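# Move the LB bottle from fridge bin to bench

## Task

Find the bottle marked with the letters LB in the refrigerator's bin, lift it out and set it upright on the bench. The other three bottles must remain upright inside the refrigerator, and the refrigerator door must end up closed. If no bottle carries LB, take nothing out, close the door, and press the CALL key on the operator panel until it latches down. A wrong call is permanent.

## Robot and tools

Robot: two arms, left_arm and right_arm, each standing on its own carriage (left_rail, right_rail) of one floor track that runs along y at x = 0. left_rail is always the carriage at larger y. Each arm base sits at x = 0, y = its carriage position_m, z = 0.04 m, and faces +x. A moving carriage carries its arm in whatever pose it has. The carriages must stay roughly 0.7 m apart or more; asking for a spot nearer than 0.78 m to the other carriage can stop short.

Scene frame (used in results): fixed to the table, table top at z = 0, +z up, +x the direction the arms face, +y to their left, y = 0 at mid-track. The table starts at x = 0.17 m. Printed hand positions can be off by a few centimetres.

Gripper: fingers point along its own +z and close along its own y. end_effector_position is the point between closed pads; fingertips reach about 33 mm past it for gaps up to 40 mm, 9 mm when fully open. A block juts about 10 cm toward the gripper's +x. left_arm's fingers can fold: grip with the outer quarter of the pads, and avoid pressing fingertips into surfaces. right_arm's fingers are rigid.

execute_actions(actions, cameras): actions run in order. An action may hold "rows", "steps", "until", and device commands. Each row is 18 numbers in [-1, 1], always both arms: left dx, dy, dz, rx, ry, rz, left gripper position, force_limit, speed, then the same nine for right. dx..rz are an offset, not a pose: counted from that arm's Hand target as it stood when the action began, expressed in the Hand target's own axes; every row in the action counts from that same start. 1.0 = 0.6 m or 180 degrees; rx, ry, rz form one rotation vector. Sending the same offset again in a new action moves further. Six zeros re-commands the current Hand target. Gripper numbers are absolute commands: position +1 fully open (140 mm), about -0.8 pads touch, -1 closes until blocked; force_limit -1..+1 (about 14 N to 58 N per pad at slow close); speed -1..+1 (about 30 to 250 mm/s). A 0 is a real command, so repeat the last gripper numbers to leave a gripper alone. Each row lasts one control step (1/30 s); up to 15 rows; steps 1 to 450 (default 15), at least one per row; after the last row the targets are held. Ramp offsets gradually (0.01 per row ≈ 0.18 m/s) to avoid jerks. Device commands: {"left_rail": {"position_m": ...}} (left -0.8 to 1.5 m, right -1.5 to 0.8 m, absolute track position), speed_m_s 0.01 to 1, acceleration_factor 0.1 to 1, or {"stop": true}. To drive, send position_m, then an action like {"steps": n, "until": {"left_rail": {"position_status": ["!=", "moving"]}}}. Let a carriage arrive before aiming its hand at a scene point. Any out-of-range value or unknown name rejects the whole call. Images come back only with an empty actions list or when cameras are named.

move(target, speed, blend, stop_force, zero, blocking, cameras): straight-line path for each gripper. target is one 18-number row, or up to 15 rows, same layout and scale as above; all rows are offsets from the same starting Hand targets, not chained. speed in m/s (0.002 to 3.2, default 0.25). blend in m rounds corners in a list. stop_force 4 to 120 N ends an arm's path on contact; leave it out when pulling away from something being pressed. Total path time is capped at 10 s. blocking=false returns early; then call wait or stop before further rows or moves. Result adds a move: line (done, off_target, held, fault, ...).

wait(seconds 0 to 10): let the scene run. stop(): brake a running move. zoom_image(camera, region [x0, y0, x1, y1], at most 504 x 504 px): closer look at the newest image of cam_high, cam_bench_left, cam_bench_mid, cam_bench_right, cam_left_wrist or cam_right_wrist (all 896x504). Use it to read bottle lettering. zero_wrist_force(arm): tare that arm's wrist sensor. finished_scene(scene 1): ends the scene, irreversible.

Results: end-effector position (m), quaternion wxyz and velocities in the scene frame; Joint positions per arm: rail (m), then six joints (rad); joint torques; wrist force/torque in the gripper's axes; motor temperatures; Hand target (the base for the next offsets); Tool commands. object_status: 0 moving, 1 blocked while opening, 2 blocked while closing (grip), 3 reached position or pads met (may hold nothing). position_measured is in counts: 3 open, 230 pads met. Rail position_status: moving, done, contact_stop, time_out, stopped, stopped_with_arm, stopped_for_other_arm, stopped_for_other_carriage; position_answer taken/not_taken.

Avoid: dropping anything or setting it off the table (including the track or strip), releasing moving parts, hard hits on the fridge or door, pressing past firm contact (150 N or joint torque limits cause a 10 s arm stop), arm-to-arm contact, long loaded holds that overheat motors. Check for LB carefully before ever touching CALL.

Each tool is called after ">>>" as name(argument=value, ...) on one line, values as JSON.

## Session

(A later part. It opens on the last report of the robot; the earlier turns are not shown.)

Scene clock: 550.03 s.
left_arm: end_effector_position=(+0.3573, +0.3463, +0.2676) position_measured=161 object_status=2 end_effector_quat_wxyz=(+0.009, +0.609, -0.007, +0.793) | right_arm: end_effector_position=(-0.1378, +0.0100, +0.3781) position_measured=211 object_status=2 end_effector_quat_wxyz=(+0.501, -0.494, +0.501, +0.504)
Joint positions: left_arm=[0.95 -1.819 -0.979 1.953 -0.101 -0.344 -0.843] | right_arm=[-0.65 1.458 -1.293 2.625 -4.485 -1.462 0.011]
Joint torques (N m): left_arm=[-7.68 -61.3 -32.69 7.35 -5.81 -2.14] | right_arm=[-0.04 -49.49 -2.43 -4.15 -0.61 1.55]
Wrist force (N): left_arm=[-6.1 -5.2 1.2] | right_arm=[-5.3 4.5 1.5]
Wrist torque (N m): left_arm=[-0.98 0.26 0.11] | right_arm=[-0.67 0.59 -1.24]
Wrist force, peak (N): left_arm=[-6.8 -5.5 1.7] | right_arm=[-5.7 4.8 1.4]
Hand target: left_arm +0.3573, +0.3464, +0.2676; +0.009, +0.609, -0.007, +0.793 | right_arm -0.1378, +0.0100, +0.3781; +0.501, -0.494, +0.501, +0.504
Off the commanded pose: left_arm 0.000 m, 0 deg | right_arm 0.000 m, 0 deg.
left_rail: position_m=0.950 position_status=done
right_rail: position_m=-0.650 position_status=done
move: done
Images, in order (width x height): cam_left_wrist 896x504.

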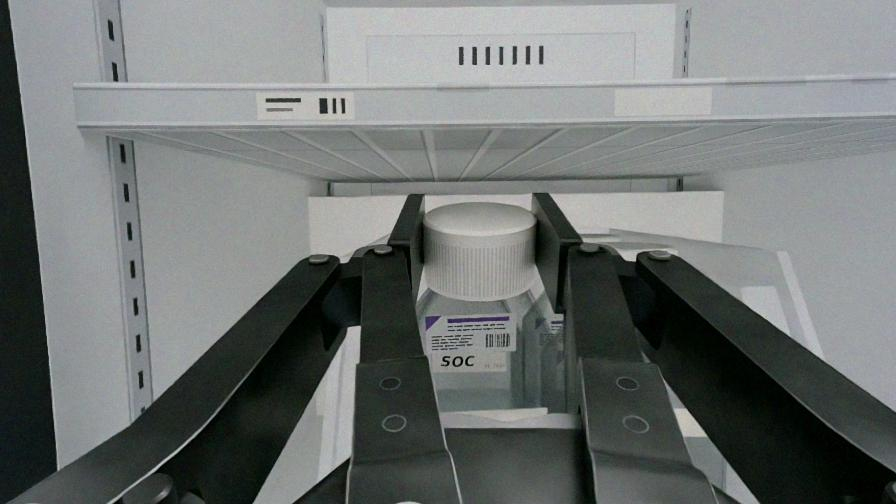

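>>> move(target=[[-0.0085,0.001,0.0472,0,-0.0833,0,-1,0,-1,0,0,0,0,0,0,-1,0.7,-0.3],[-0.0145,0.001,0.0697,0,-0.0833,0,-1,0,-1,0,0,0,0,0,0,-1,0.7,-0.3],[-0.0397,0.001,0.063,0,-0.0833,0,-1,0,-1,0,0,0,0,0,0,-1,0.7,-0.3]], speed=0.06)

>>> execute_actions(actions=[{"rows":[[0,0,0,0,0,0,-0.11,0,-0.6,0,0,0,0,0,0,-1,0.7,-0.3]],"steps":25}])

>>> move(target=[[0,0,-0.18,0,0,0,-0.11,0,-0.6,0,0,0,0,0,0,-1,0.7,-0.3],[-0.07,0.14,-0.4,0,0,0,1,0,-0.5,0,0,0,0,0,0,-1,0.7,-0.3]], speed=[0.1,0.25], cameras=["cam_left_wrist"])

>>> zoom_image(camera="cam_left_wrist", region=[350, 80, 610, 330])

Scene clock: 568.40 s.
left_arm: end_effector_position=(+0.4000, +0.3448, +0.2544) position_measured=161 object_status=2 end_effector_quat_wxyz=(+0.008, +0.707, -0.008, +0.707) end_effector_velocity=(-0.001, +0.000, -0.001) end_effector_angular_velocity=(-0.002, +0.001, +0.000) | right_arm: end_effector_position=(-0.1378, +0.0100, +0.3781) position_measured=211 object_status=2 end_effector_quat_wxyz=(+0.501, -0.494, +0.501, +0.504)
Joint positions: left_arm=[0.95 -1.766 -1.247 2.091 -0.845 -0.173 0.001] | right_arm=[-0.65 1.458 -1.293 2.625 -4.485 -1.462 0.011]
Joint velocities: left_arm=[0 -0.001 0.001 0.001 -0.005 -0.001 0.002] | right_arm=[within noise]
Joint torques (N m): left_arm=[19.91 -49.33 -27.89 -1.99 2.41 2.82] | right_arm=[-0.03 -49.09 -3.4 -3.97 -0.53 1.26]
Wrist force (N): left_arm=[-6.2 -5.4 1.8] | right_arm=[-5.0 4.6 1.4]
Wrist torque (N m): left_arm=[-1.09 0.38 -0.22] | right_arm=[-0.63 0.52 -1.24]
Wrist force, peak (N): left_arm=[-6.6 -5.6 1.9] | right_arm=[-5.5 4.7 1.3]
Hand target: left_arm +0.4000, +0.3448, +0.2543; +0.008, +0.707, -0.008, +0.707 | right_arm -0.1378, +0.0100, +0.3781; +0.501, -0.494, +0.501, +0.504
Off the commanded pose: left_arm 0.000 m, 0 deg | right_arm 0.000 m, 0 deg.
left_rail: position_m=0.950 position_status=done
right_rail: position_m=-0.650 position_status=done
move: done

Scene clock: 569.43 s.
left_arm: end_effector_position=(+0.4000, +0.3448, +0.2543) position_measured=143 object_status=3 end_effector_quat_wxyz=(+0.008, +0.707, -0.008, +0.707) | right_arm: end_effector_position=(-0.1378, +0.0100, +0.3781) position_measured=211 object_status=2 end_effector_quat_wxyz=(+0.501, -0.494, +0.501, +0.504)
Joint positions: left_arm=[0.95 -1.766 -1.247 2.091 -0.845 -0.173 0.001] | right_arm=[-0.65 1.458 -1.293 2.625 -4.485 -1.462 0.011]
Joint torques (N m): left_arm=[18.41 -48.64 -26.79 -1.94 0.79 2.58] | right_arm=[2.71 -48.57 -1.77 -3.88 -0.77 2.01]
Wrist force (N): left_arm=[-2.6 -5.4 1.7] | right_arm=[-4.7 4.6 1.6]
Wrist torque (N m): left_arm=[-1.10 0.43 -0.22] | right_arm=[-0.65 0.56 -1.23]
Wrist force, peak (N): left_arm=[-6.3 -5.4 1.3] | right_arm=[-5.0 4.6 1.5]
Hand target: left_arm +0.4000, +0.3448, +0.2543; +0.008, +0.707, -0.008, +0.707 | right_arm -0.1378, +0.0100, +0.3781; +0.501, -0.494, +0.501, +0.504
Off the commanded pose: left_arm 0.000 m, 0 deg | right_arm 0.000 m, 0 deg.
left_rail: position_m=0.950 position_status=done
right_rail: position_m=-0.650 position_status=done

Scene clock: 573.47 s.
left_arm: end_effector_position=(+0.1582, +0.2661, +0.2123) position_measured=3 object_status=0 end_effector_quat_wxyz=(+0.008, +0.707, -0.008, +0.707) | right_arm: end_effector_position=(-0.1378, +0.0100, +0.3781) position_measured=211 object_status=2 end_effector_quat_wxyz=(+0.501, -0.494, +0.501, +0.504)
Joint positions: left_arm=[0.95 -2.085 -1.066 1.904 -0.838 -0.492 0] | right_arm=[-0.65 1.458 -1.293 2.625 -4.485 -1.462 0.011]
Joint torques (N m): left_arm=[-18.29 -63.14 -38.33 4.52 -2.53 -3.09] | right_arm=[3.17 -48.96 -2.51 -4.5 -1.03 1.71]
Wrist force (N): left_arm=[-2.3 -5.3 1.7] | right_arm=[-4.6 4.7 1.1]
Wrist torque (N m): left_arm=[-1.08 0.40 0.12] | right_arm=[-0.62 0.55 -1.23]
Wrist force, peak (N): left_arm=[-2.2 -6.6 3.5] | right_arm=[-5.0 4.7 1.8]
Hand target: left_arm +0.1582, +0.2661, +0.2123; +0.008, +0.707, -0.008, +0.707 | right_arm -0.1378, +0.0100, +0.3781; +0.501, -0.494, +0.501, +0.504
Off the commanded pose: left_arm 0.000 m, 0 deg | right_arm 0.000 m, 0 deg.
left_rail: position_m=0.950 position_status=done
right_rail: position_m=-0.650 position_status=done
move: done
Images, in order (width x height): cam_left_wrist 896x504.

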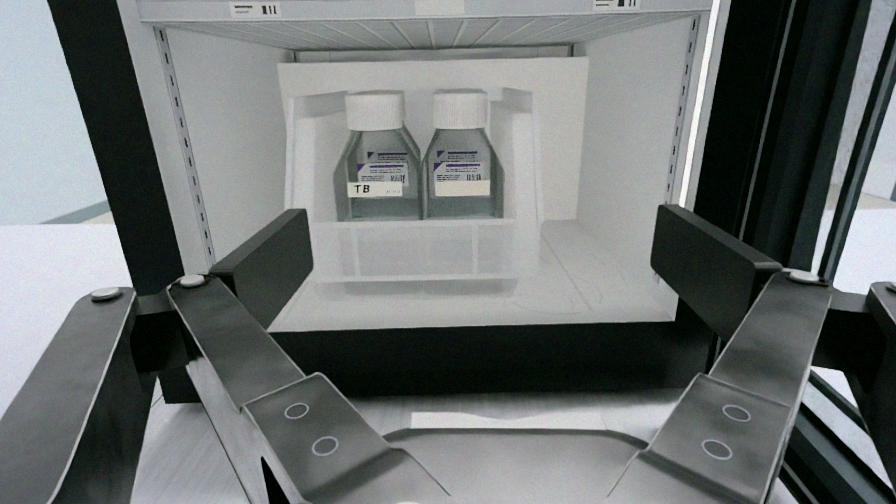

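Scaled by 1.938 from the camera's 896x504 image, which has a finer 1280x720 frame.

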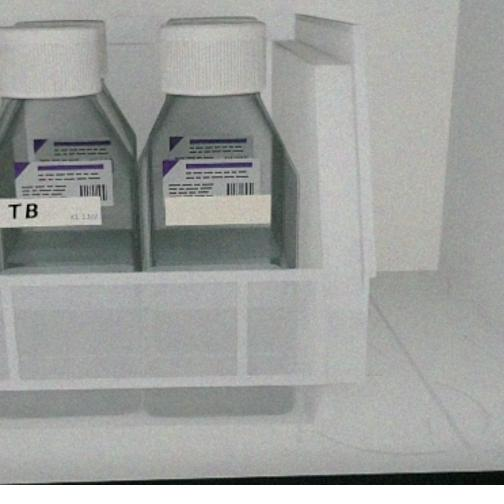

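>>> move(target=[0.013,-0.173,0.07,-0.14,0,0,1,0,-0.5,0,0,0,0,0,0,-1,0.7,-0.3], cameras=["cam_left_wrist"])

Scene clock: 594.73 s.
left_arm: end_effector_position=(+0.2024, +0.3690, +0.2202) position_measured=3 object_status=3 end_effector_quat_wxyz=(+0.162, +0.688, -0.162, +0.688) | right_arm: end_effector_position=(-0.1378, +0.0100, +0.3781) position_measured=211 object_status=2 end_effector_quat_wxyz=(+0.501, -0.494, +0.501, +0.504)
Joint positions: left_arm=[0.95 -2.211 -1.402 2.415 -1.012 -0.178 0] | right_arm=[-0.65 1.458 -1.293 2.625 -4.485 -1.462 0.011]
Joint torques (N m): left_arm=[-19.89 -60.22 -20.36 -2.35 2.39 1.89] | right_arm=[4.7 -49.34 -3.58 -4.67 -0.68 1.16]
Wrist force (N): left_arm=[-2.7 -5.2 1.7] | right_arm=[-4.9 4.6 1.2]
Wrist torque (N m): left_arm=[-1.06 0.52 -0.24] | right_arm=[-0.65 0.61 -1.24]
Wrist force, peak (N): left_arm=[-2.8 -7.3 1.8] | right_arm=[-5.1 4.7 1.4]
Hand target: left_arm +0.2025, +0.3690, +0.2202; +0.162, +0.688, -0.162, +0.688 | right_arm -0.1378, +0.0100, +0.3781; +0.501, -0.494, +0.501, +0.504
Off the commanded pose: left_arm 0.000 m, 0 deg | right_arm 0.000 m, 0 deg.
left_rail: position_m=0.950 position_status=done
right_rail: position_m=-0.650 position_status=done
move: done
Images, in order (width x height): cam_left_wrist 896x504.

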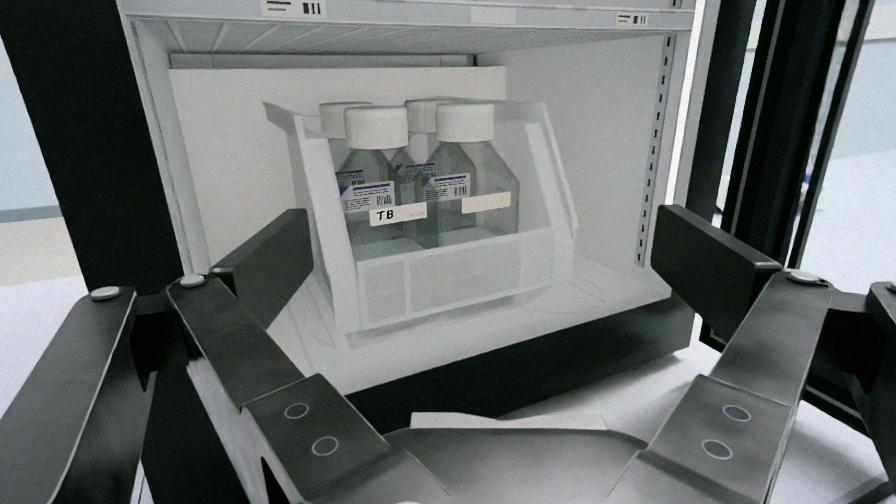

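>>> zoom_image(camera="cam_left_wrist", region=[320, 90, 540, 260])

Scaled by 2.291 from the camera's 896x504 image, which has a finer 1280x720 frame.

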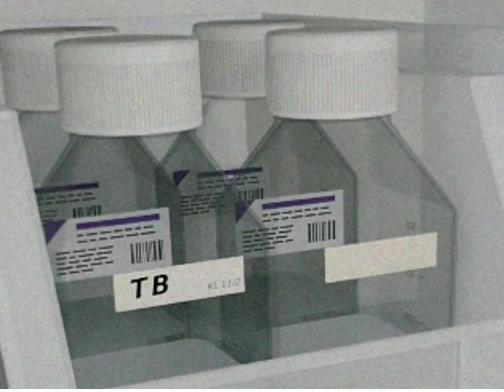

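>>> move(target=[-0.04,-0.128,-0.047,-0.06,0,0,1,0,-0.5,0,0,0,0,0,0,-1,0.7,-0.3], cameras=["cam_left_wrist"])

>>> zoom_image(camera="cam_left_wrist", region=[320, 80, 560, 260])

Scene clock: 604.33 s.
left_arm: end_effector_position=(+0.2114, +0.4503, +0.1962) position_measured=3 object_status=3 end_effector_quat_wxyz=(+0.226, +0.670, -0.226, +0.670) | right_arm: end_effector_position=(-0.1378, +0.0100, +0.3781) position_measured=211 object_status=2 end_effector_quat_wxyz=(+0.501, -0.494, +0.501, +0.504)
Joint positions: left_arm=[0.95 -2.392 -1.569 2.701 -1.132 -0.171 0] | right_arm=[-0.65 1.458 -1.293 2.625 -4.485 -1.462 0.011]
Joint torques (N m): left_arm=[-17.28 -41.81 -12.85 -1.69 -3.14 1.84] | right_arm=[-1.2 -49.17 -3.94 -4.97 -0.63 1.17]
Wrist force (N): left_arm=[-2.1 -5.5 1.8] | right_arm=[-4.8 4.5 1.4]
Wrist torque (N m): left_arm=[-1.11 0.37 -0.22] | right_arm=[-0.66 0.59 -1.24]
Wrist force, peak (N): left_arm=[-3.1 -7.7 1.2] | right_arm=[-5.1 4.7 2.0]
Hand target: left_arm +0.2114, +0.4503, +0.1962; +0.226, +0.670, -0.226, +0.670 | right_arm -0.1378, +0.0100, +0.3781; +0.501, -0.494, +0.501, +0.504
Off the commanded pose: left_arm 0.000 m, 0 deg | right_arm 0.000 m, 0 deg.
left_rail: position_m=0.950 position_status=done
right_rail: position_m=-0.650 position_status=done
move: done
Images, in order (width x height): cam_left_wrist 896x504.

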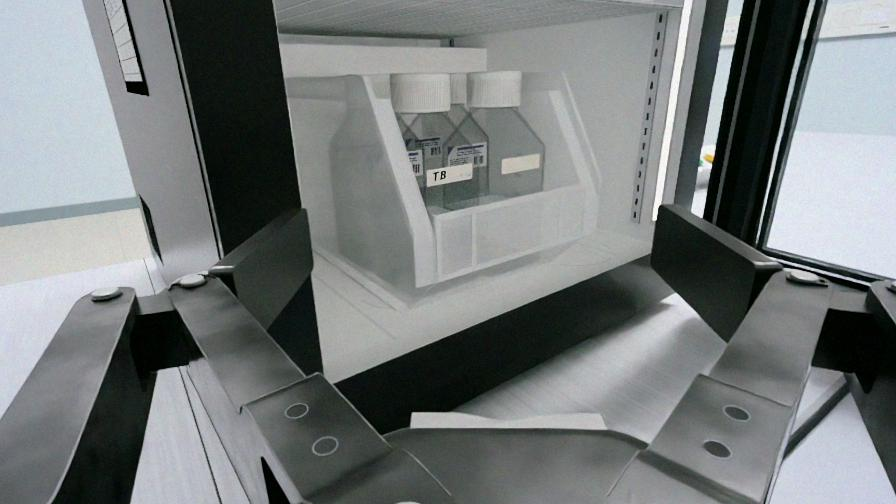

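Scaled by 2.100 from the camera's 896x504 image, which has a finer 1280x720 frame.

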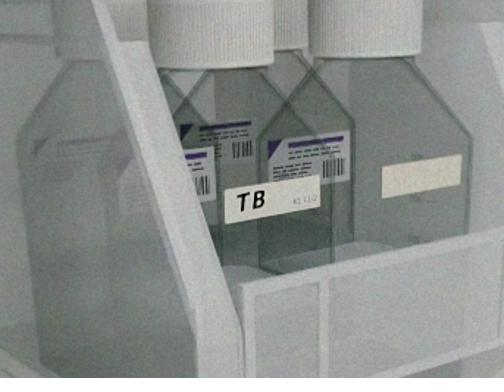

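>>> move(target=[0.198,0.2475,0.239,0.207,0,0,1,0,-0.5,0,0,0,0,0,0,-1,0.7,-0.3], cameras=["cam_left_wrist"])

>>> zoom_image(camera="cam_left_wrist", region=[320, 80, 640, 260])

Scene clock: 617.60 s.
left_arm: end_effector_position=(+0.2357, +0.2453, +0.3149) position_measured=3 object_status=3 end_effector_quat_wxyz=(+0.000, +0.707, +0.000, +0.707) | right_arm: end_effector_position=(-0.1378, +0.0100, +0.3781) position_measured=211 object_status=2 end_effector_quat_wxyz=(+0.501, -0.494, +0.501, +0.504)
Joint positions: left_arm=[0.95 -1.966 -1.17 1.829 -0.66 -0.395 0.001] | right_arm=[-0.65 1.458 -1.293 2.625 -4.485 -1.462 0.011]
Joint torques (N m): left_arm=[20.03 -59.02 -42.56 4.74 -3.11 -3.8] | right_arm=[1.59 -46.51 -3.1 -4.96 -0.78 1.08]
Wrist force (N): left_arm=[-2.4 -5.1 1.8] | right_arm=[-5.0 4.7 1.4]
Wrist torque (N m): left_arm=[-1.02 0.45 0.11] | right_arm=[-0.62 0.64 -1.24]
Wrist force, peak (N): left_arm=[-3.1 -6.6 1.1] | right_arm=[-4.9 5.0 1.5]
Hand target: left_arm +0.2357, +0.2453, +0.3149; +0.000, +0.707, +0.000, +0.707 | right_arm -0.1378, +0.0100, +0.3781; +0.501, -0.494, +0.501, +0.504
Off the commanded pose: left_arm 0.000 m, 0 deg | right_arm 0.000 m, 0 deg.
left_rail: position_m=0.950 position_status=done
right_rail: position_m=-0.650 position_status=done
move: done
Images, in order (width x height): cam_left_wrist 896x504.

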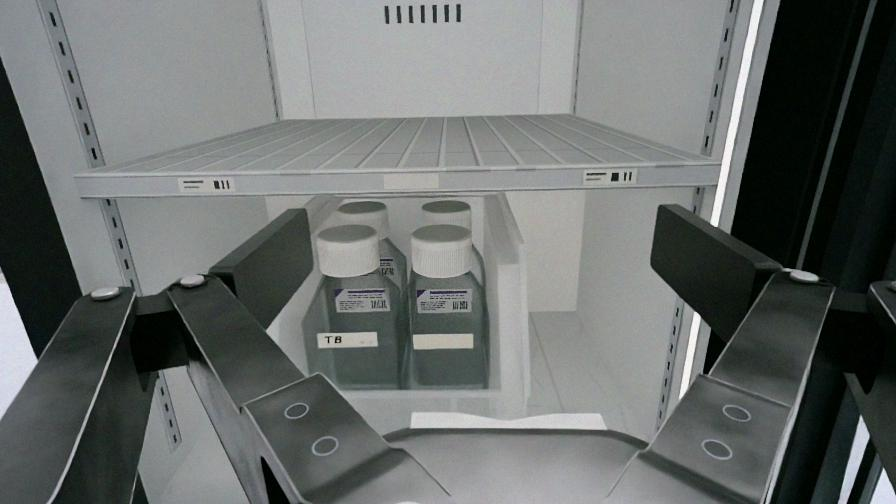

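Scaled by 1.575 from the camera's 896x504 image, which has a finer 1280x720 frame.

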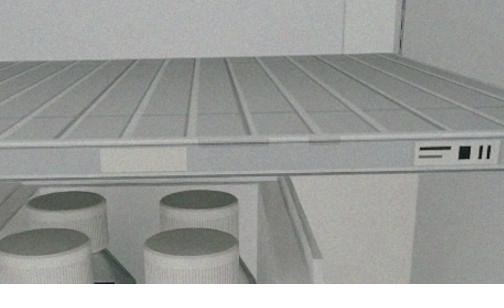

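>>> zoom_image(camera="cam_left_wrist", region=[300, 190, 530, 400])

Scaled by 2.191 from the camera's 896x504 image, which has a finer 1280x720 frame.

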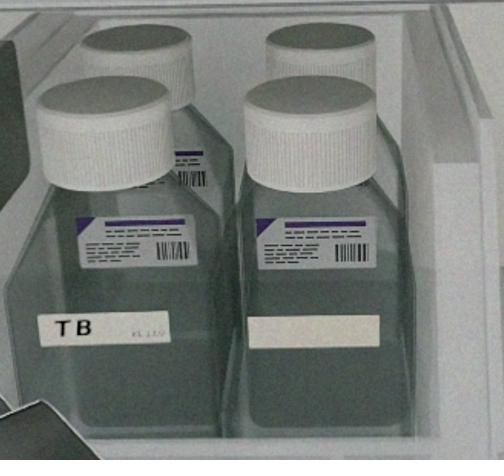

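>>> move(target=[-0.15,0,0,0,0,0,1,0,-0.5,0,0,0,0,0,0,-1,0.7,-0.3], cameras=["cam_left_wrist"])

>>> zoom_image(camera="cam_left_wrist", region=[300, 100, 560, 300])

Scene clock: 624.83 s.
left_arm: end_effector_position=(+0.2356, +0.2453, +0.2250) position_measured=3 object_status=3 end_effector_quat_wxyz=(+0.000, +0.707, +0.000, +0.707) | right_arm: end_effector_position=(-0.1378, +0.0100, +0.3781) position_measured=211 object_status=2 end_effector_quat_wxyz=(+0.501, -0.494, +0.501, +0.504)
Joint positions: left_arm=[0.95 -1.966 -1.068 1.874 -0.807 -0.395 0] | right_arm=[-0.65 1.458 -1.293 2.625 -4.485 -1.462 0.011]
Joint torques (N m): left_arm=[-4.52 -64.16 -26.1 -1.66 2.55 2.67] | right_arm=[-0.17 -47.03 -2.96 -5.25 -0.52 0.77]
Wrist force (N): left_arm=[-2.4 -5.2 1.6] | right_arm=[-4.8 4.5 1.5]
Wrist torque (N m): left_arm=[-1.05 0.45 -0.22] | right_arm=[-0.66 0.58 -1.24]
Wrist force, peak (N): left_arm=[-4.5 -5.5 1.6] | right_arm=[-4.9 4.7 1.8]
Hand target: left_arm +0.2356, +0.2453, +0.2249; +0.000, +0.707, +0.000, +0.707 | right_arm -0.1378, +0.0100, +0.3781; +0.501, -0.494, +0.501, +0.504
Off the commanded pose: left_arm 0.000 m, 0 deg | right_arm 0.000 m, 0 deg.
left_rail: position_m=0.950 position_status=done
right_rail: position_m=-0.650 position_status=done
move: done
Images, in order (width x height): cam_left_wrist 896x504.

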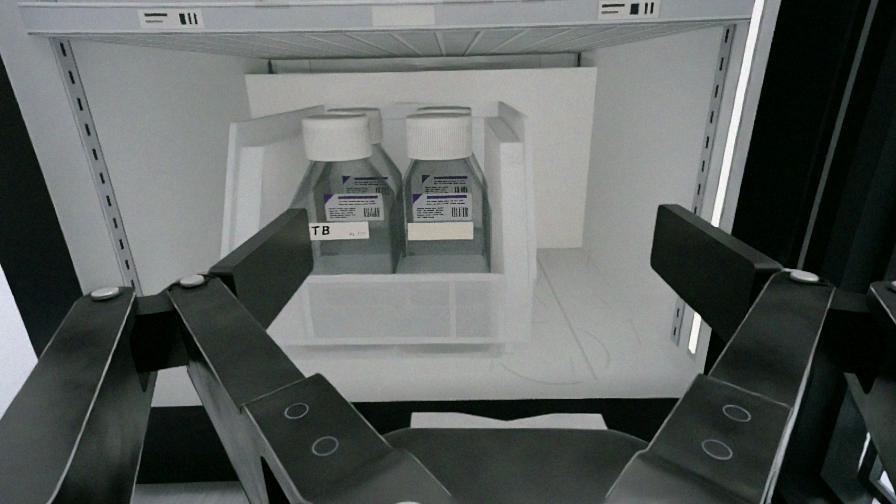

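Scaled by 1.938 from the camera's 896x504 image, which has a finer 1280x720 frame.

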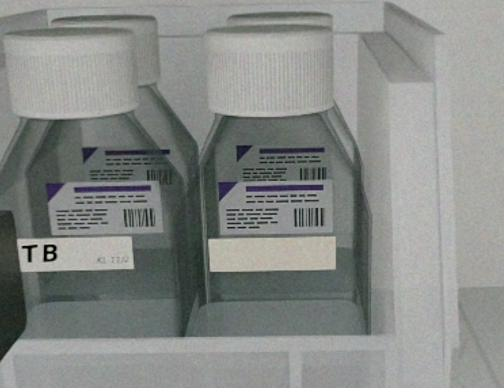

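>>> move(target=[0.0487,-0.0295,0.1073,0,0,0,-0.11,0,-0.5,0,0,0,0,0,0,-1,0.7,-0.3], cameras=["cam_left_wrist"])

Scene clock: 643.40 s.
left_arm: end_effector_position=(+0.3000, +0.2630, +0.2541) position_measured=143 object_status=0 end_effector_quat_wxyz=(+0.000, +0.707, +0.000, +0.707) | right_arm: end_effector_position=(-0.1378, +0.0100, +0.3781) position_measured=211 object_status=2 end_effector_quat_wxyz=(+0.501, -0.494, +0.501, +0.504)
Joint positions: left_arm=[0.95 -1.886 -1.134 1.914 -0.78 -0.315 0.001] | right_arm=[-0.65 1.458 -1.293 2.625 -4.485 -1.462 0.011]
Joint torques (N m): left_arm=[17.07 -92.88 -25.91 3.59 2.08 2.03] | right_arm=[1.71 -47.33 -3.85 -5.45 -0.93 0.79]
Wrist force (N): left_arm=[-2.2 -5.0 1.6] | right_arm=[-4.7 4.7 1.4]
Wrist torque (N m): left_arm=[-1.00 0.34 -0.22] | right_arm=[-0.61 0.57 -1.23]
Wrist force, peak (N): left_arm=[-2.4 -6.1 1.5] | right_arm=[-5.2 4.9 1.2]
Hand target: left_arm +0.3000, +0.2630, +0.2541; +0.000, +0.707, +0.000, +0.707 | right_arm -0.1378, +0.0100, +0.3781; +0.501, -0.494, +0.501, +0.504
Off the commanded pose: left_arm 0.000 m, 0 deg | right_arm 0.000 m, 0 deg.
left_rail: position_m=0.950 position_status=done
right_rail: position_m=-0.650 position_status=done
move: done
Images, in order (width x height): cam_left_wrist 896x504.

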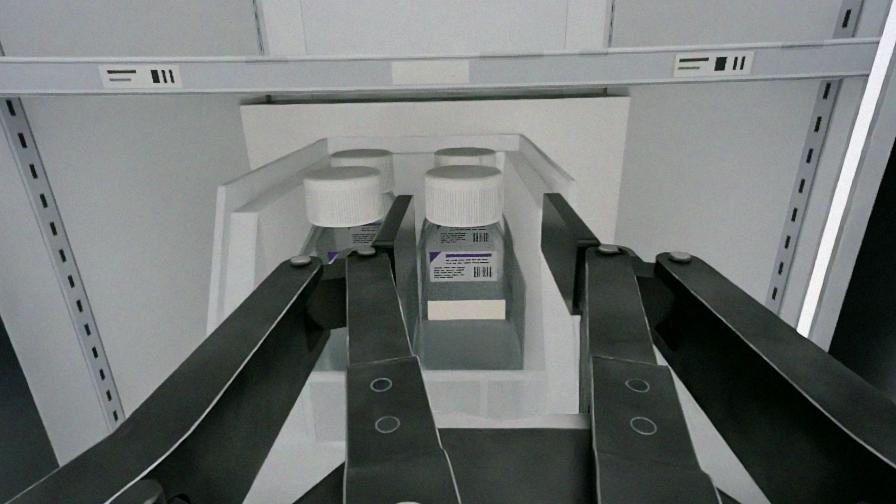

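>>> move(target=[[0,-0.005,0.0,0,0,0,-0.11,0,-0.5,0,0,0,0,0,0,-1,0.7,-0.3],[0,-0.005,0.168,0,0,0,-0.11,0,-0.5,0,0,0,0,0,0,-1,0.7,-0.3],[0,-0.005,0.168,0,0,0,-1,0,-1,0,0,0,0,0,0,-1,0.7,-0.3]], speed=0.12, cameras=["cam_left_wrist"])

Scene clock: 649.83 s.
left_arm: end_effector_position=(+0.4008, +0.2660, +0.2541) position_measured=161 object_status=0 end_effector_quat_wxyz=(+0.000, +0.707, +0.000, +0.707) | right_arm: end_effector_position=(-0.1378, +0.0100, +0.3781) position_measured=211 object_status=2 end_effector_quat_wxyz=(+0.501, -0.494, +0.501, +0.504)
Joint positions: left_arm=[0.95 -1.739 -1.136 1.917 -0.782 -0.168 0.001] | right_arm=[-0.65 1.458 -1.293 2.625 -4.485 -1.462 0.011]
Joint torques (N m): left_arm=[18.25 -64.1 -42.62 2.35 1.77 -2.88] | right_arm=[1.18 -47.93 -3.67 -4.92 -0.78 0.68]
Wrist force (N): left_arm=[-5.9 -5.5 1.2] | right_arm=[-5.2 4.6 1.5]
Wrist torque (N m): left_arm=[-1.10 0.26 -0.24] | right_arm=[-0.63 0.56 -1.24]
Wrist force, peak (N): left_arm=[-6.2 -5.5 1.3] | right_arm=[-5.4 4.6 1.7]
Hand target: left_arm +0.4008, +0.2660, +0.2541; +0.000, +0.707, +0.000, +0.707 | right_arm -0.1378, +0.0100, +0.3781; +0.501, -0.494, +0.501, +0.504
Off the commanded pose: left_arm 0.000 m, 0 deg | right_arm 0.000 m, 0 deg.
left_rail: position_m=0.950 position_status=done
right_rail: position_m=-0.650 position_status=done
move: done
Images, in order (width x height): cam_left_wrist 896x504.

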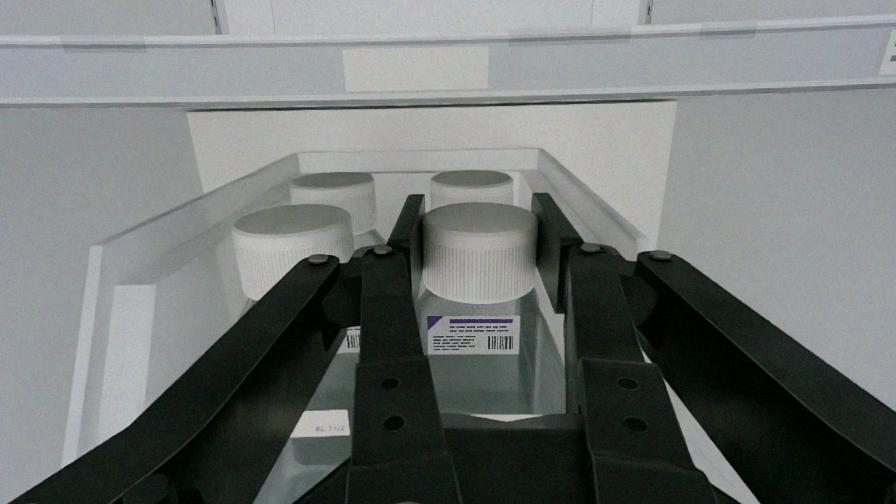

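>>> move(target=[[0.0265,0,0,0,0,0,-1,0,-1,0,0,0,0,0,0,-1,0.7,-0.3],[0.0265,0,-0.0247,0,0,0,-1,0,-1,0,0,0,0,0,0,-1,0.7,-0.3],[0.0267,0,-0.0487,0,0.0417,0,-1,0,-1,0,0,0,0,0,0,-1,0.7,-0.3],[0.0233,0,-0.0725,0,0.0833,0,-1,0,-1,0,0,0,0,0,0,-1,0.7,-0.3]], speed=0.06, stop_force=12, cameras=["cam_left_wrist"])

Scene clock: 662.33 s.
left_arm: end_effector_position=(+0.3573, +0.2659, +0.2681) position_measured=161 object_status=2 end_effector_quat_wxyz=(+0.000, +0.609, +0.000, +0.793) | right_arm: end_effector_position=(-0.1378, +0.0100, +0.3781) position_measured=211 object_status=2 end_effector_quat_wxyz=(+0.501, -0.494, +0.501, +0.504)
Joint positions: left_arm=[0.95 -1.787 -0.882 1.757 0.021 -0.337 -0.868] | right_arm=[-0.65 1.458 -1.293 2.625 -4.485 -1.462 0.011]
Joint torques (N m): left_arm=[-0.44 -75.23 -36.3 7.6 -6.01 -2.84] | right_arm=[0.81 -47.03 -3.92 -5.11 -0.97 0.41]
Wrist force (N): left_arm=[-6.7 -5.2 0.8] | right_arm=[-5.4 4.7 1.6]
Wrist torque (N m): left_arm=[-0.99 0.37 0.11] | right_arm=[-0.63 0.59 -1.24]
Wrist force, peak (N): left_arm=[-7.4 -5.5 1.7] | right_arm=[-5.5 4.8 1.6]
Hand target: left_arm +0.3573, +0.2660, +0.2681; +0.000, +0.609, +0.000, +0.793 | right_arm -0.1378, +0.0100, +0.3781; +0.501, -0.494, +0.501, +0.504
Off the commanded pose: left_arm 0.000 m, 0 deg | right_arm 0.000 m, 0 deg.
left_rail: position_m=0.950 position_status=done
right_rail: position_m=-0.650 position_status=done
move: done
Images, in order (width x height): cam_left_wrist 896x504.

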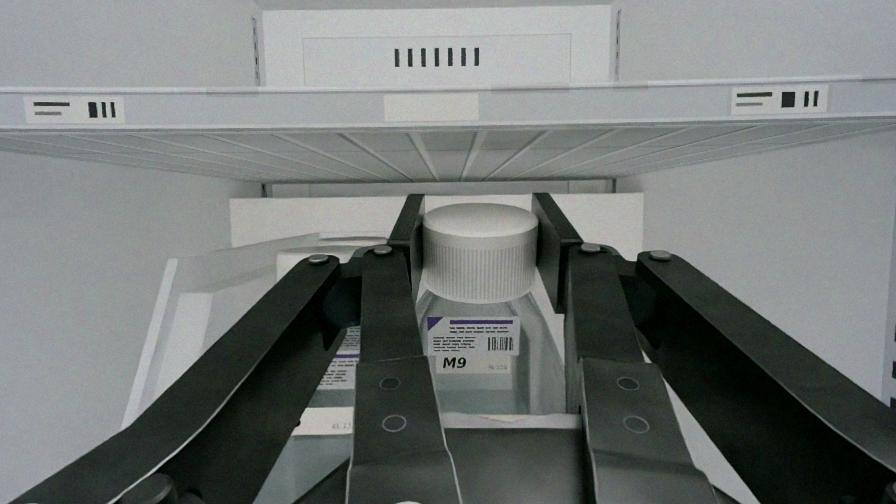

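>>> move(target=[[0.004,0,-0.0235,0,0.0417,0,-1,0,-1,0,0,0,0,0,0,-1,0.7,-0.3],[0.0049,0,-0.0443,0,0.0833,0,-1,0,-1,0,0,0,0,0,0,-1,0.7,-0.3]], speed=0.06, stop_force=12, cameras=["cam_left_wrist"])

Scene clock: 683.73 s.
left_arm: end_effector_position=(+0.3309, +0.2660, +0.2641) position_measured=161 object_status=2 end_effector_quat_wxyz=(+0.000, +0.500, +0.000, +0.866) | right_arm: end_effector_position=(-0.1378, +0.0100, +0.3781) position_measured=211 object_status=2 end_effector_quat_wxyz=(+0.501, -0.494, +0.501, +0.504)
Joint positions: left_arm=[0.95 -1.775 -0.701 1.704 0.229 -0.558 -1.177] | right_arm=[-0.65 1.458 -1.293 2.625 -4.485 -1.462 0.011]
Joint torques (N m): left_arm=[17.79 -81.88 -28.62 8.3 -6.44 -3.1] | right_arm=[5.06 -50.95 -4.14 -5.2 -0.51 1]
Wrist force (N): left_arm=[-6.2 -5.5 0.6] | right_arm=[-5.3 4.5 1.6]
Wrist torque (N m): left_arm=[-1.02 0.32 0.14] | right_arm=[-0.65 0.59 -1.24]
Wrist force, peak (N): left_arm=[-6.9 -5.4 1.1] | right_arm=[-5.5 4.7 1.8]
Hand target: left_arm +0.3309, +0.2660, +0.2641; +0.000, +0.500, +0.000, +0.866 | right_arm -0.1378, +0.0100, +0.3781; +0.501, -0.494, +0.501, +0.504
Off the commanded pose: left_arm 0.000 m, 0 deg | right_arm 0.000 m, 0 deg.
left_rail: position_m=0.950 position_status=done
right_rail: position_m=-0.650 position_status=done
move: done
Images, in order (width x height): cam_left_wrist 896x504.

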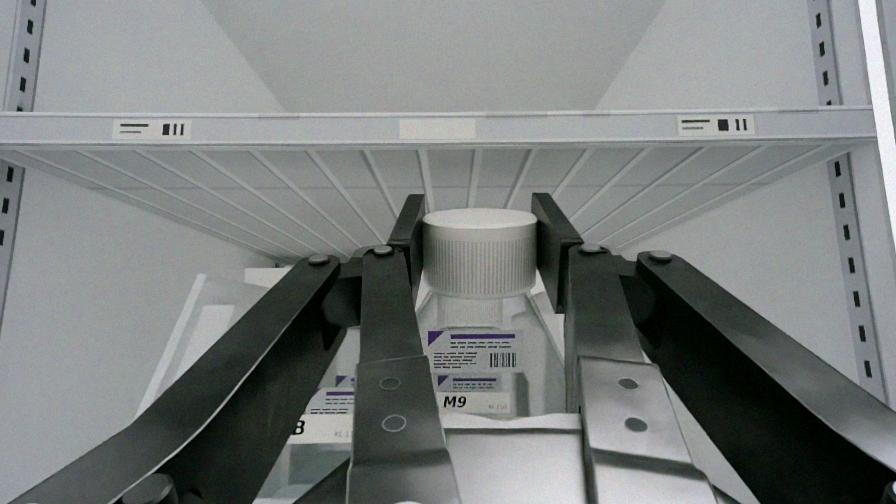

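>>> move(target=[[0.1175,0,0,0,0,0,-1,0,-1,0,0,0,0,0,0,-1,0.7,-0.3],[0.2477,0,-0.109,0,0,0,-1,0,-1,0,0,0,0,0,0,-1,0.7,-0.3],[0.2295,-0.2233,-0.1773,0,-0.1667,0,-1,0,-1,0,0,0,0,0,0,-1,0.7,-0.3]], speed=0.12, blend=[0.02,0.02,0], cameras=["all"])

Scene clock: 692.33 s.
left_arm: end_effector_position=(+0.1700, +0.4000, +0.3302) position_measured=232 object_status=3 end_effector_quat_wxyz=(+0.000, +0.707, +0.000, +0.707) | right_arm: end_effector_position=(-0.1378, +0.0100, +0.3781) position_measured=211 object_status=2 end_effector_quat_wxyz=(+0.501, -0.494, +0.501, +0.504)
Joint positions: left_arm=[0.95 -2.179 -1.382 2.091 -0.71 -0.608 0.001] | right_arm=[-0.65 1.458 -1.293 2.625 -4.485 -1.462 0.011]
Joint torques (N m): left_arm=[-20.76 -72.66 -28.71 -0.1 -2.68 2.22] | right_arm=[2.45 -46.91 -5.66 -0.94 -0.34 0.55]
Wrist force (N): left_arm=[-0.9 -3.5 1.8] | right_arm=[-3.6 4.5 1.5]
Wrist torque (N m): left_arm=[-0.69 0.05 -0.24] | right_arm=[-0.68 0.58 -1.23]
Wrist force, peak (N): left_arm=[-37.6 -6.2 -1.7] | right_arm=[-7.5 3.9 1.7]
Hand target: left_arm +0.1700, +0.4000, +0.3302; +0.000, +0.707, +0.000, +0.707 | right_arm -0.1378, +0.0100, +0.3781; +0.501, -0.494, +0.501, +0.504
Off the commanded pose: left_arm 0.000 m, 0 deg | right_arm 0.000 m, 0 deg.
left_rail: position_m=0.950 position_status=done
right_rail: position_m=-0.650 position_status=done
move: done

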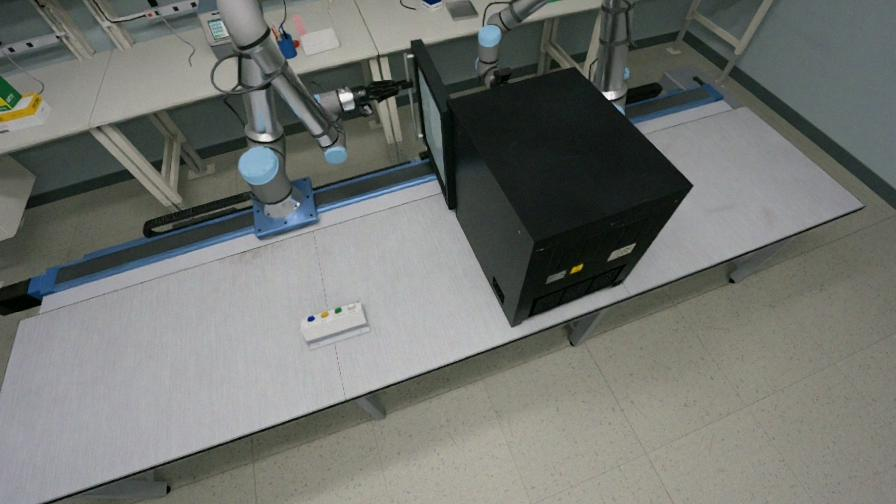

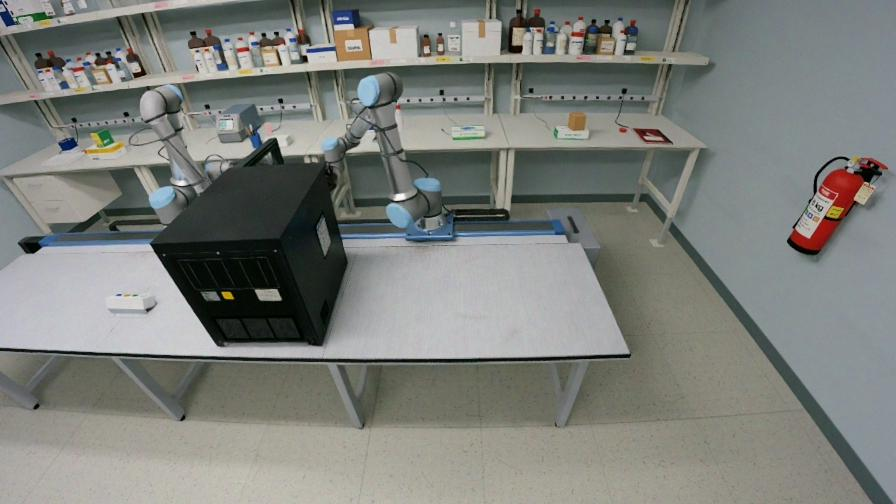

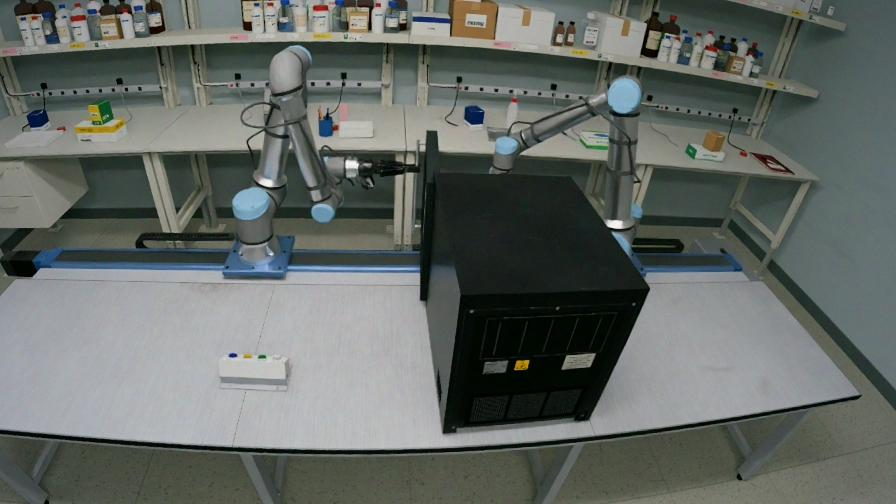

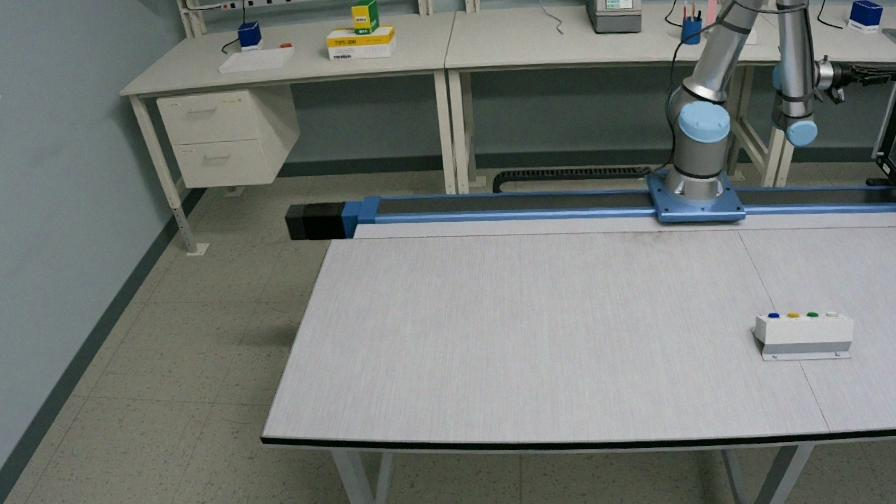

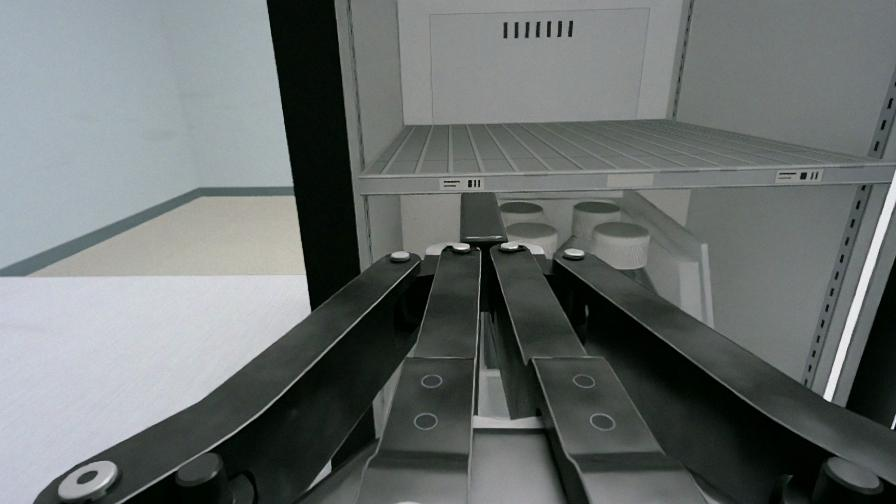

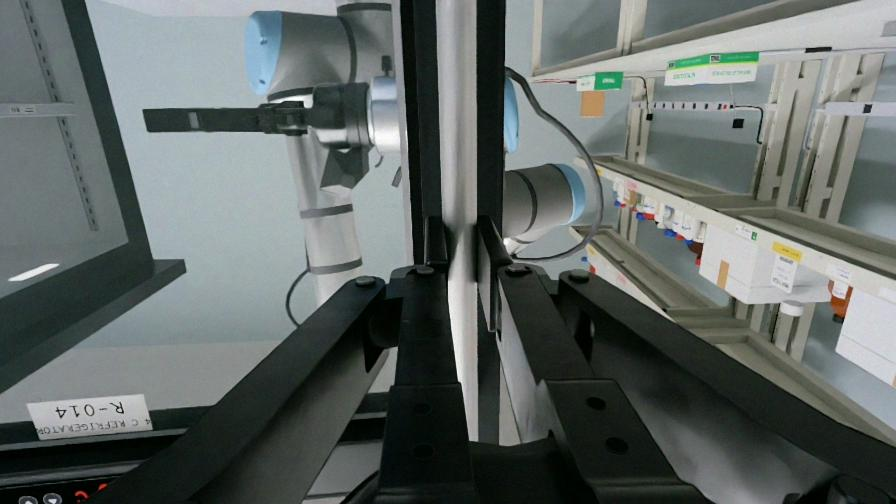

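>>> zoom_image(camera="cam_left_wrist", region=[360, 180, 730, 388])

Scaled by 1.362 from the camera's 896x504 image, which has a finer 1280x720 frame.

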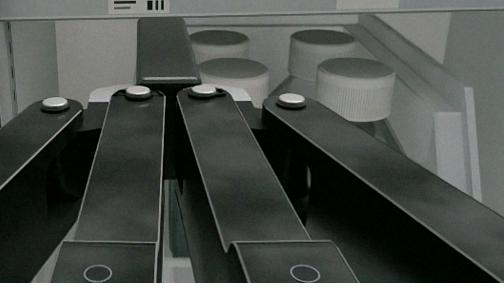

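>>> move(target=[-0.127,0.225,0.1333,0,0,0,-0.11,0,-0.5,0,0,0,0,0,0,-1,0.7,-0.3], cameras=["cam_left_wrist"])

>>> zoom_image(camera="cam_left_wrist", region=[250, 80, 650, 380])

Scene clock: 744.50 s.
left_arm: end_effector_position=(+0.2498, +0.2650, +0.2540) position_measured=143 object_status=3 end_effector_quat_wxyz=(+0.000, +0.707, +0.000, +0.707) | right_arm: end_effector_position=(-0.1378, +0.0100, +0.3781) position_measured=211 object_status=2 end_effector_quat_wxyz=(+0.501, -0.494, +0.501, +0.504)
Joint positions: left_arm=[0.95 -1.957 -1.131 1.908 -0.779 -0.386 0.001] | right_arm=[-0.65 1.458 -1.293 2.625 -4.485 -1.462 0.011]
Joint torques (N m): left_arm=[21.84 -60.2 -41.33 3.71 1.81 -3] | right_arm=[2.6 -46.31 -5.92 -0.25 -0.57 0.22]
Wrist force (N): left_arm=[-0.8 -3.5 1.6] | right_arm=[-3.6 4.8 1.3]
Wrist torque (N m): left_arm=[-0.65 0.02 0.11] | right_arm=[-0.62 0.57 -1.23]
Wrist force, peak (N): left_arm=[0.3 -5.4 1.1] | right_arm=[-4.0 4.8 1.7]
Hand target: left_arm +0.2499, +0.2649, +0.2540; +0.000, +0.707, +0.000, +0.707 | right_arm -0.1378, +0.0100, +0.3781; +0.501, -0.494, +0.501, +0.504
Off the commanded pose: left_arm 0.000 m, 0 deg | right_arm 0.000 m, 0 deg.
left_rail: position_m=0.950 position_status=done
right_rail: position_m=-0.650 position_status=done
move: done
Images, in order (width x height): cam_left_wrist 896x504.

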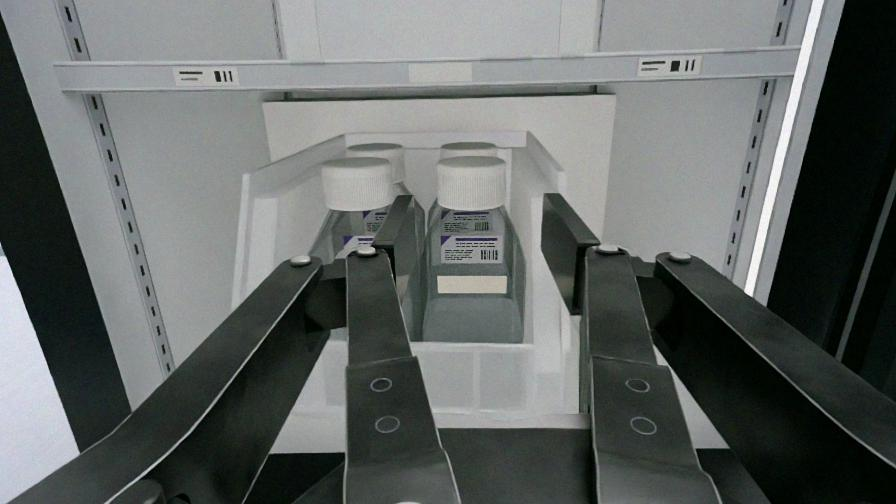

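Scaled by 1.260 from the camera's 896x504 image, which has a finer 1280x720 frame.

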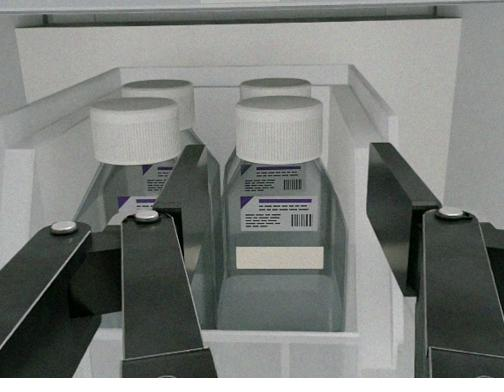

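>>> move(target=[[0,0.0065,0.08,0,0,0,-0.11,0,-0.5,0,0,0,0,0,0,-1,0.7,-0.3],[0,0.0065,0.2515,0,0,0,-0.11,0,-0.5,0,0,0,0,0,0,-1,0.7,-0.3]], speed=0.12, stop_force=10, cameras=["cam_left_wrist"])

Scene clock: 750.90 s.
left_arm: end_effector_position=(+0.4008, +0.2611, +0.2539) position_measured=143 object_status=3 end_effector_quat_wxyz=(+0.000, +0.707, +0.000, +0.707) | right_arm: end_effector_position=(-0.1378, +0.0100, +0.3781) position_measured=211 object_status=2 end_effector_quat_wxyz=(+0.501, -0.494, +0.501, +0.504)
Joint positions: left_arm=[0.95 -1.738 -1.13 1.907 -0.78 -0.167 0.003] | right_arm=[-0.65 1.458 -1.293 2.625 -4.485 -1.462 0.011]
Joint torques (N m): left_arm=[19.77 -57.81 -46.41 2.28 4.68 -2.34] | right_arm=[0.21 -47.15 -4.69 0.15 -0.58 0.54]
Wrist force (N): left_arm=[0.8 -10.6 -2.6] | right_arm=[-4.4 3.2 1.8]
Wrist torque (N m): left_arm=[-0.52 -0.04 -0.13] | right_arm=[-0.63 0.57 -1.23]
Wrist force, peak (N): left_arm=[0.6 -10.6 -2.7] | right_arm=[-4.7 4.3 1.7]
Hand target: left_arm +0.4008, +0.2611, +0.2539; +0.000, +0.707, +0.000, +0.707 | right_arm -0.1378, +0.0100, +0.3781; +0.501, -0.494, +0.501, +0.504
Off the commanded pose: left_arm 0.000 m, 0 deg | right_arm 0.000 m, 0 deg.
left_rail: position_m=0.950 position_status=done
right_rail: position_m=-0.650 position_status=done
move: done
Images, in order (width x height): cam_left_wrist 896x504.

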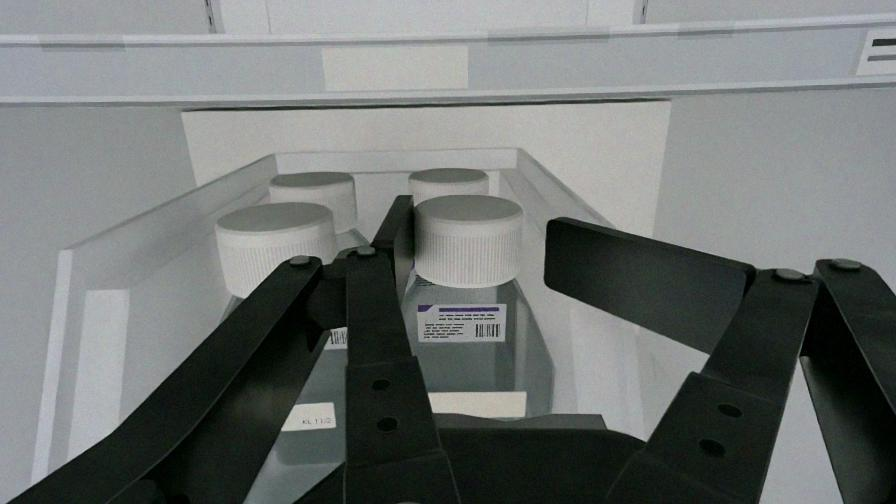

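>>> move(target=[0,0,-0.2515,0,0,0,-0.11,0,-0.5,0,0,0,0,0,0,-1,0.7,-0.3], speed=0.12, cameras=["cam_left_wrist"])

Scene clock: 755.93 s.
left_arm: end_effector_position=(+0.2501, +0.2610, +0.2540) position_measured=143 object_status=3 end_effector_quat_wxyz=(+0.000, +0.707, +0.000, +0.707) | right_arm: end_effector_position=(-0.1378, +0.0100, +0.3781) position_measured=211 object_status=2 end_effector_quat_wxyz=(+0.501, -0.494, +0.501, +0.504)
Joint positions: left_arm=[0.95 -1.955 -1.125 1.9 -0.776 -0.384 0.001] | right_arm=[-0.65 1.458 -1.293 2.625 -4.485 -1.462 0.011]
Joint torques (N m): left_arm=[-16.55 -58.25 -41.31 3.66 -3.72 -3.13] | right_arm=[0.28 -45.91 -6.27 -0.03 -0.94 0.09]
Wrist force (N): left_arm=[-0.4 -4.4 1.4] | right_arm=[-4.4 4.6 1.5]
Wrist torque (N m): left_arm=[-0.86 -0.06 0.10] | right_arm=[-0.67 0.52 -1.24]
Wrist force, peak (N): left_arm=[-0.8 -11.3 3.7] | right_arm=[-4.8 4.8 1.6]
Hand target: left_arm +0.2499, +0.2610, +0.2540; +0.000, +0.707, +0.000, +0.707 | right_arm -0.1378, +0.0100, +0.3781; +0.501, -0.494, +0.501, +0.504
Off the commanded pose: left_arm 0.000 m, 0 deg | right_arm 0.000 m, 0 deg.
left_rail: position_m=0.950 position_status=done
right_rail: position_m=-0.650 position_status=done
move: done
Images, in order (width x height): cam_left_wrist 896x504.

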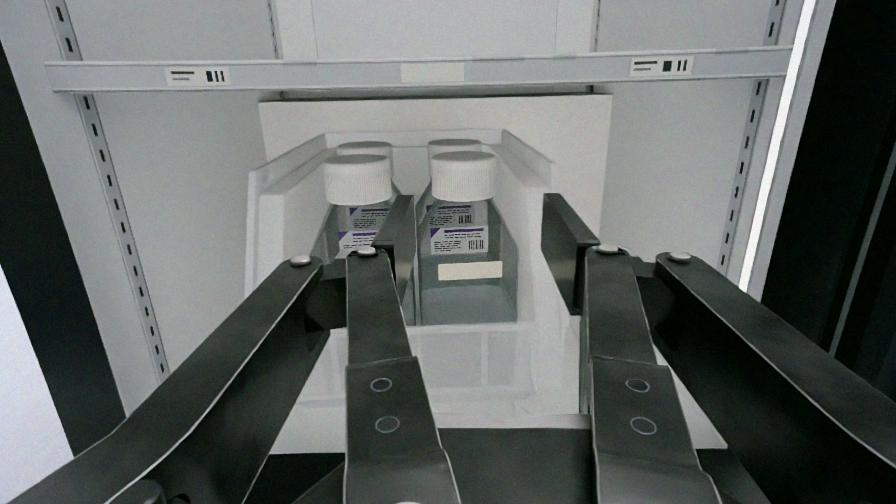

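>>> move(target=[[0,-0.0117,0.05,0,0,0,-0.12,0,-0.5,0,0,0,0,0,0,-1,0.7,-0.3],[0,-0.0117,0.2,0,0,0,-0.12,0,-0.5,0,0,0,0,0,0,-1,0.7,-0.3]], speed=0.1, stop_force=6, cameras=["cam_left_wrist"])

Scene clock: 768.77 s.
left_arm: end_effector_position=(+0.3699, +0.2681, +0.2539) position_measured=144 object_status=3 end_effector_quat_wxyz=(+0.000, +0.707, +0.000, +0.707) | right_arm: end_effector_position=(-0.1378, +0.0100, +0.3781) position_measured=211 object_status=2 end_effector_quat_wxyz=(+0.501, -0.494, +0.501, +0.504)
Joint positions: left_arm=[0.95 -1.786 -1.141 1.926 -0.787 -0.215 0.002] | right_arm=[-0.65 1.458 -1.293 2.625 -4.485 -1.462 0.011]
Joint torques (N m): left_arm=[20.29 -58.32 -42.14 1.69 2.57 1.4] | right_arm=[2.02 -46.02 -6.1 -0.93 -0.87 0.65]
Wrist force (N): left_arm=[-1.2 -4.5 1.5] | right_arm=[-4.5 4.5 1.6]
Wrist torque (N m): left_arm=[-0.88 0.12 -0.23] | right_arm=[-0.69 0.56 -1.24]
Wrist force, peak (N): left_arm=[-0.7 -5.0 2.6] | right_arm=[-4.9 4.8 1.9]
Hand target: left_arm +0.3699, +0.2681, +0.2539; +0.000, +0.707, +0.000, +0.707 | right_arm -0.1378, +0.0100, +0.3781; +0.501, -0.494, +0.501, +0.504
Off the commanded pose: left_arm 0.000 m, 0 deg | right_arm 0.000 m, 0 deg.
left_rail: position_m=0.950 position_status=done
right_rail: position_m=-0.650 position_status=done
move: done
Images, in order (width x height): cam_left_wrist 896x504.

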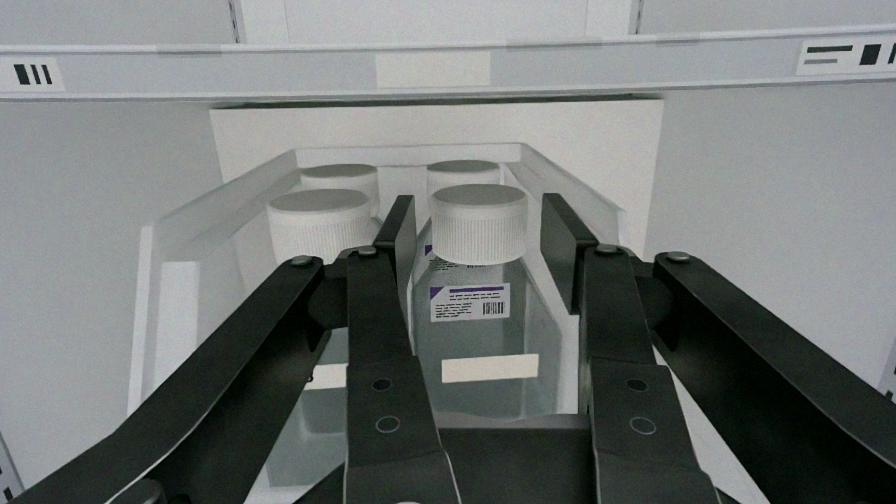

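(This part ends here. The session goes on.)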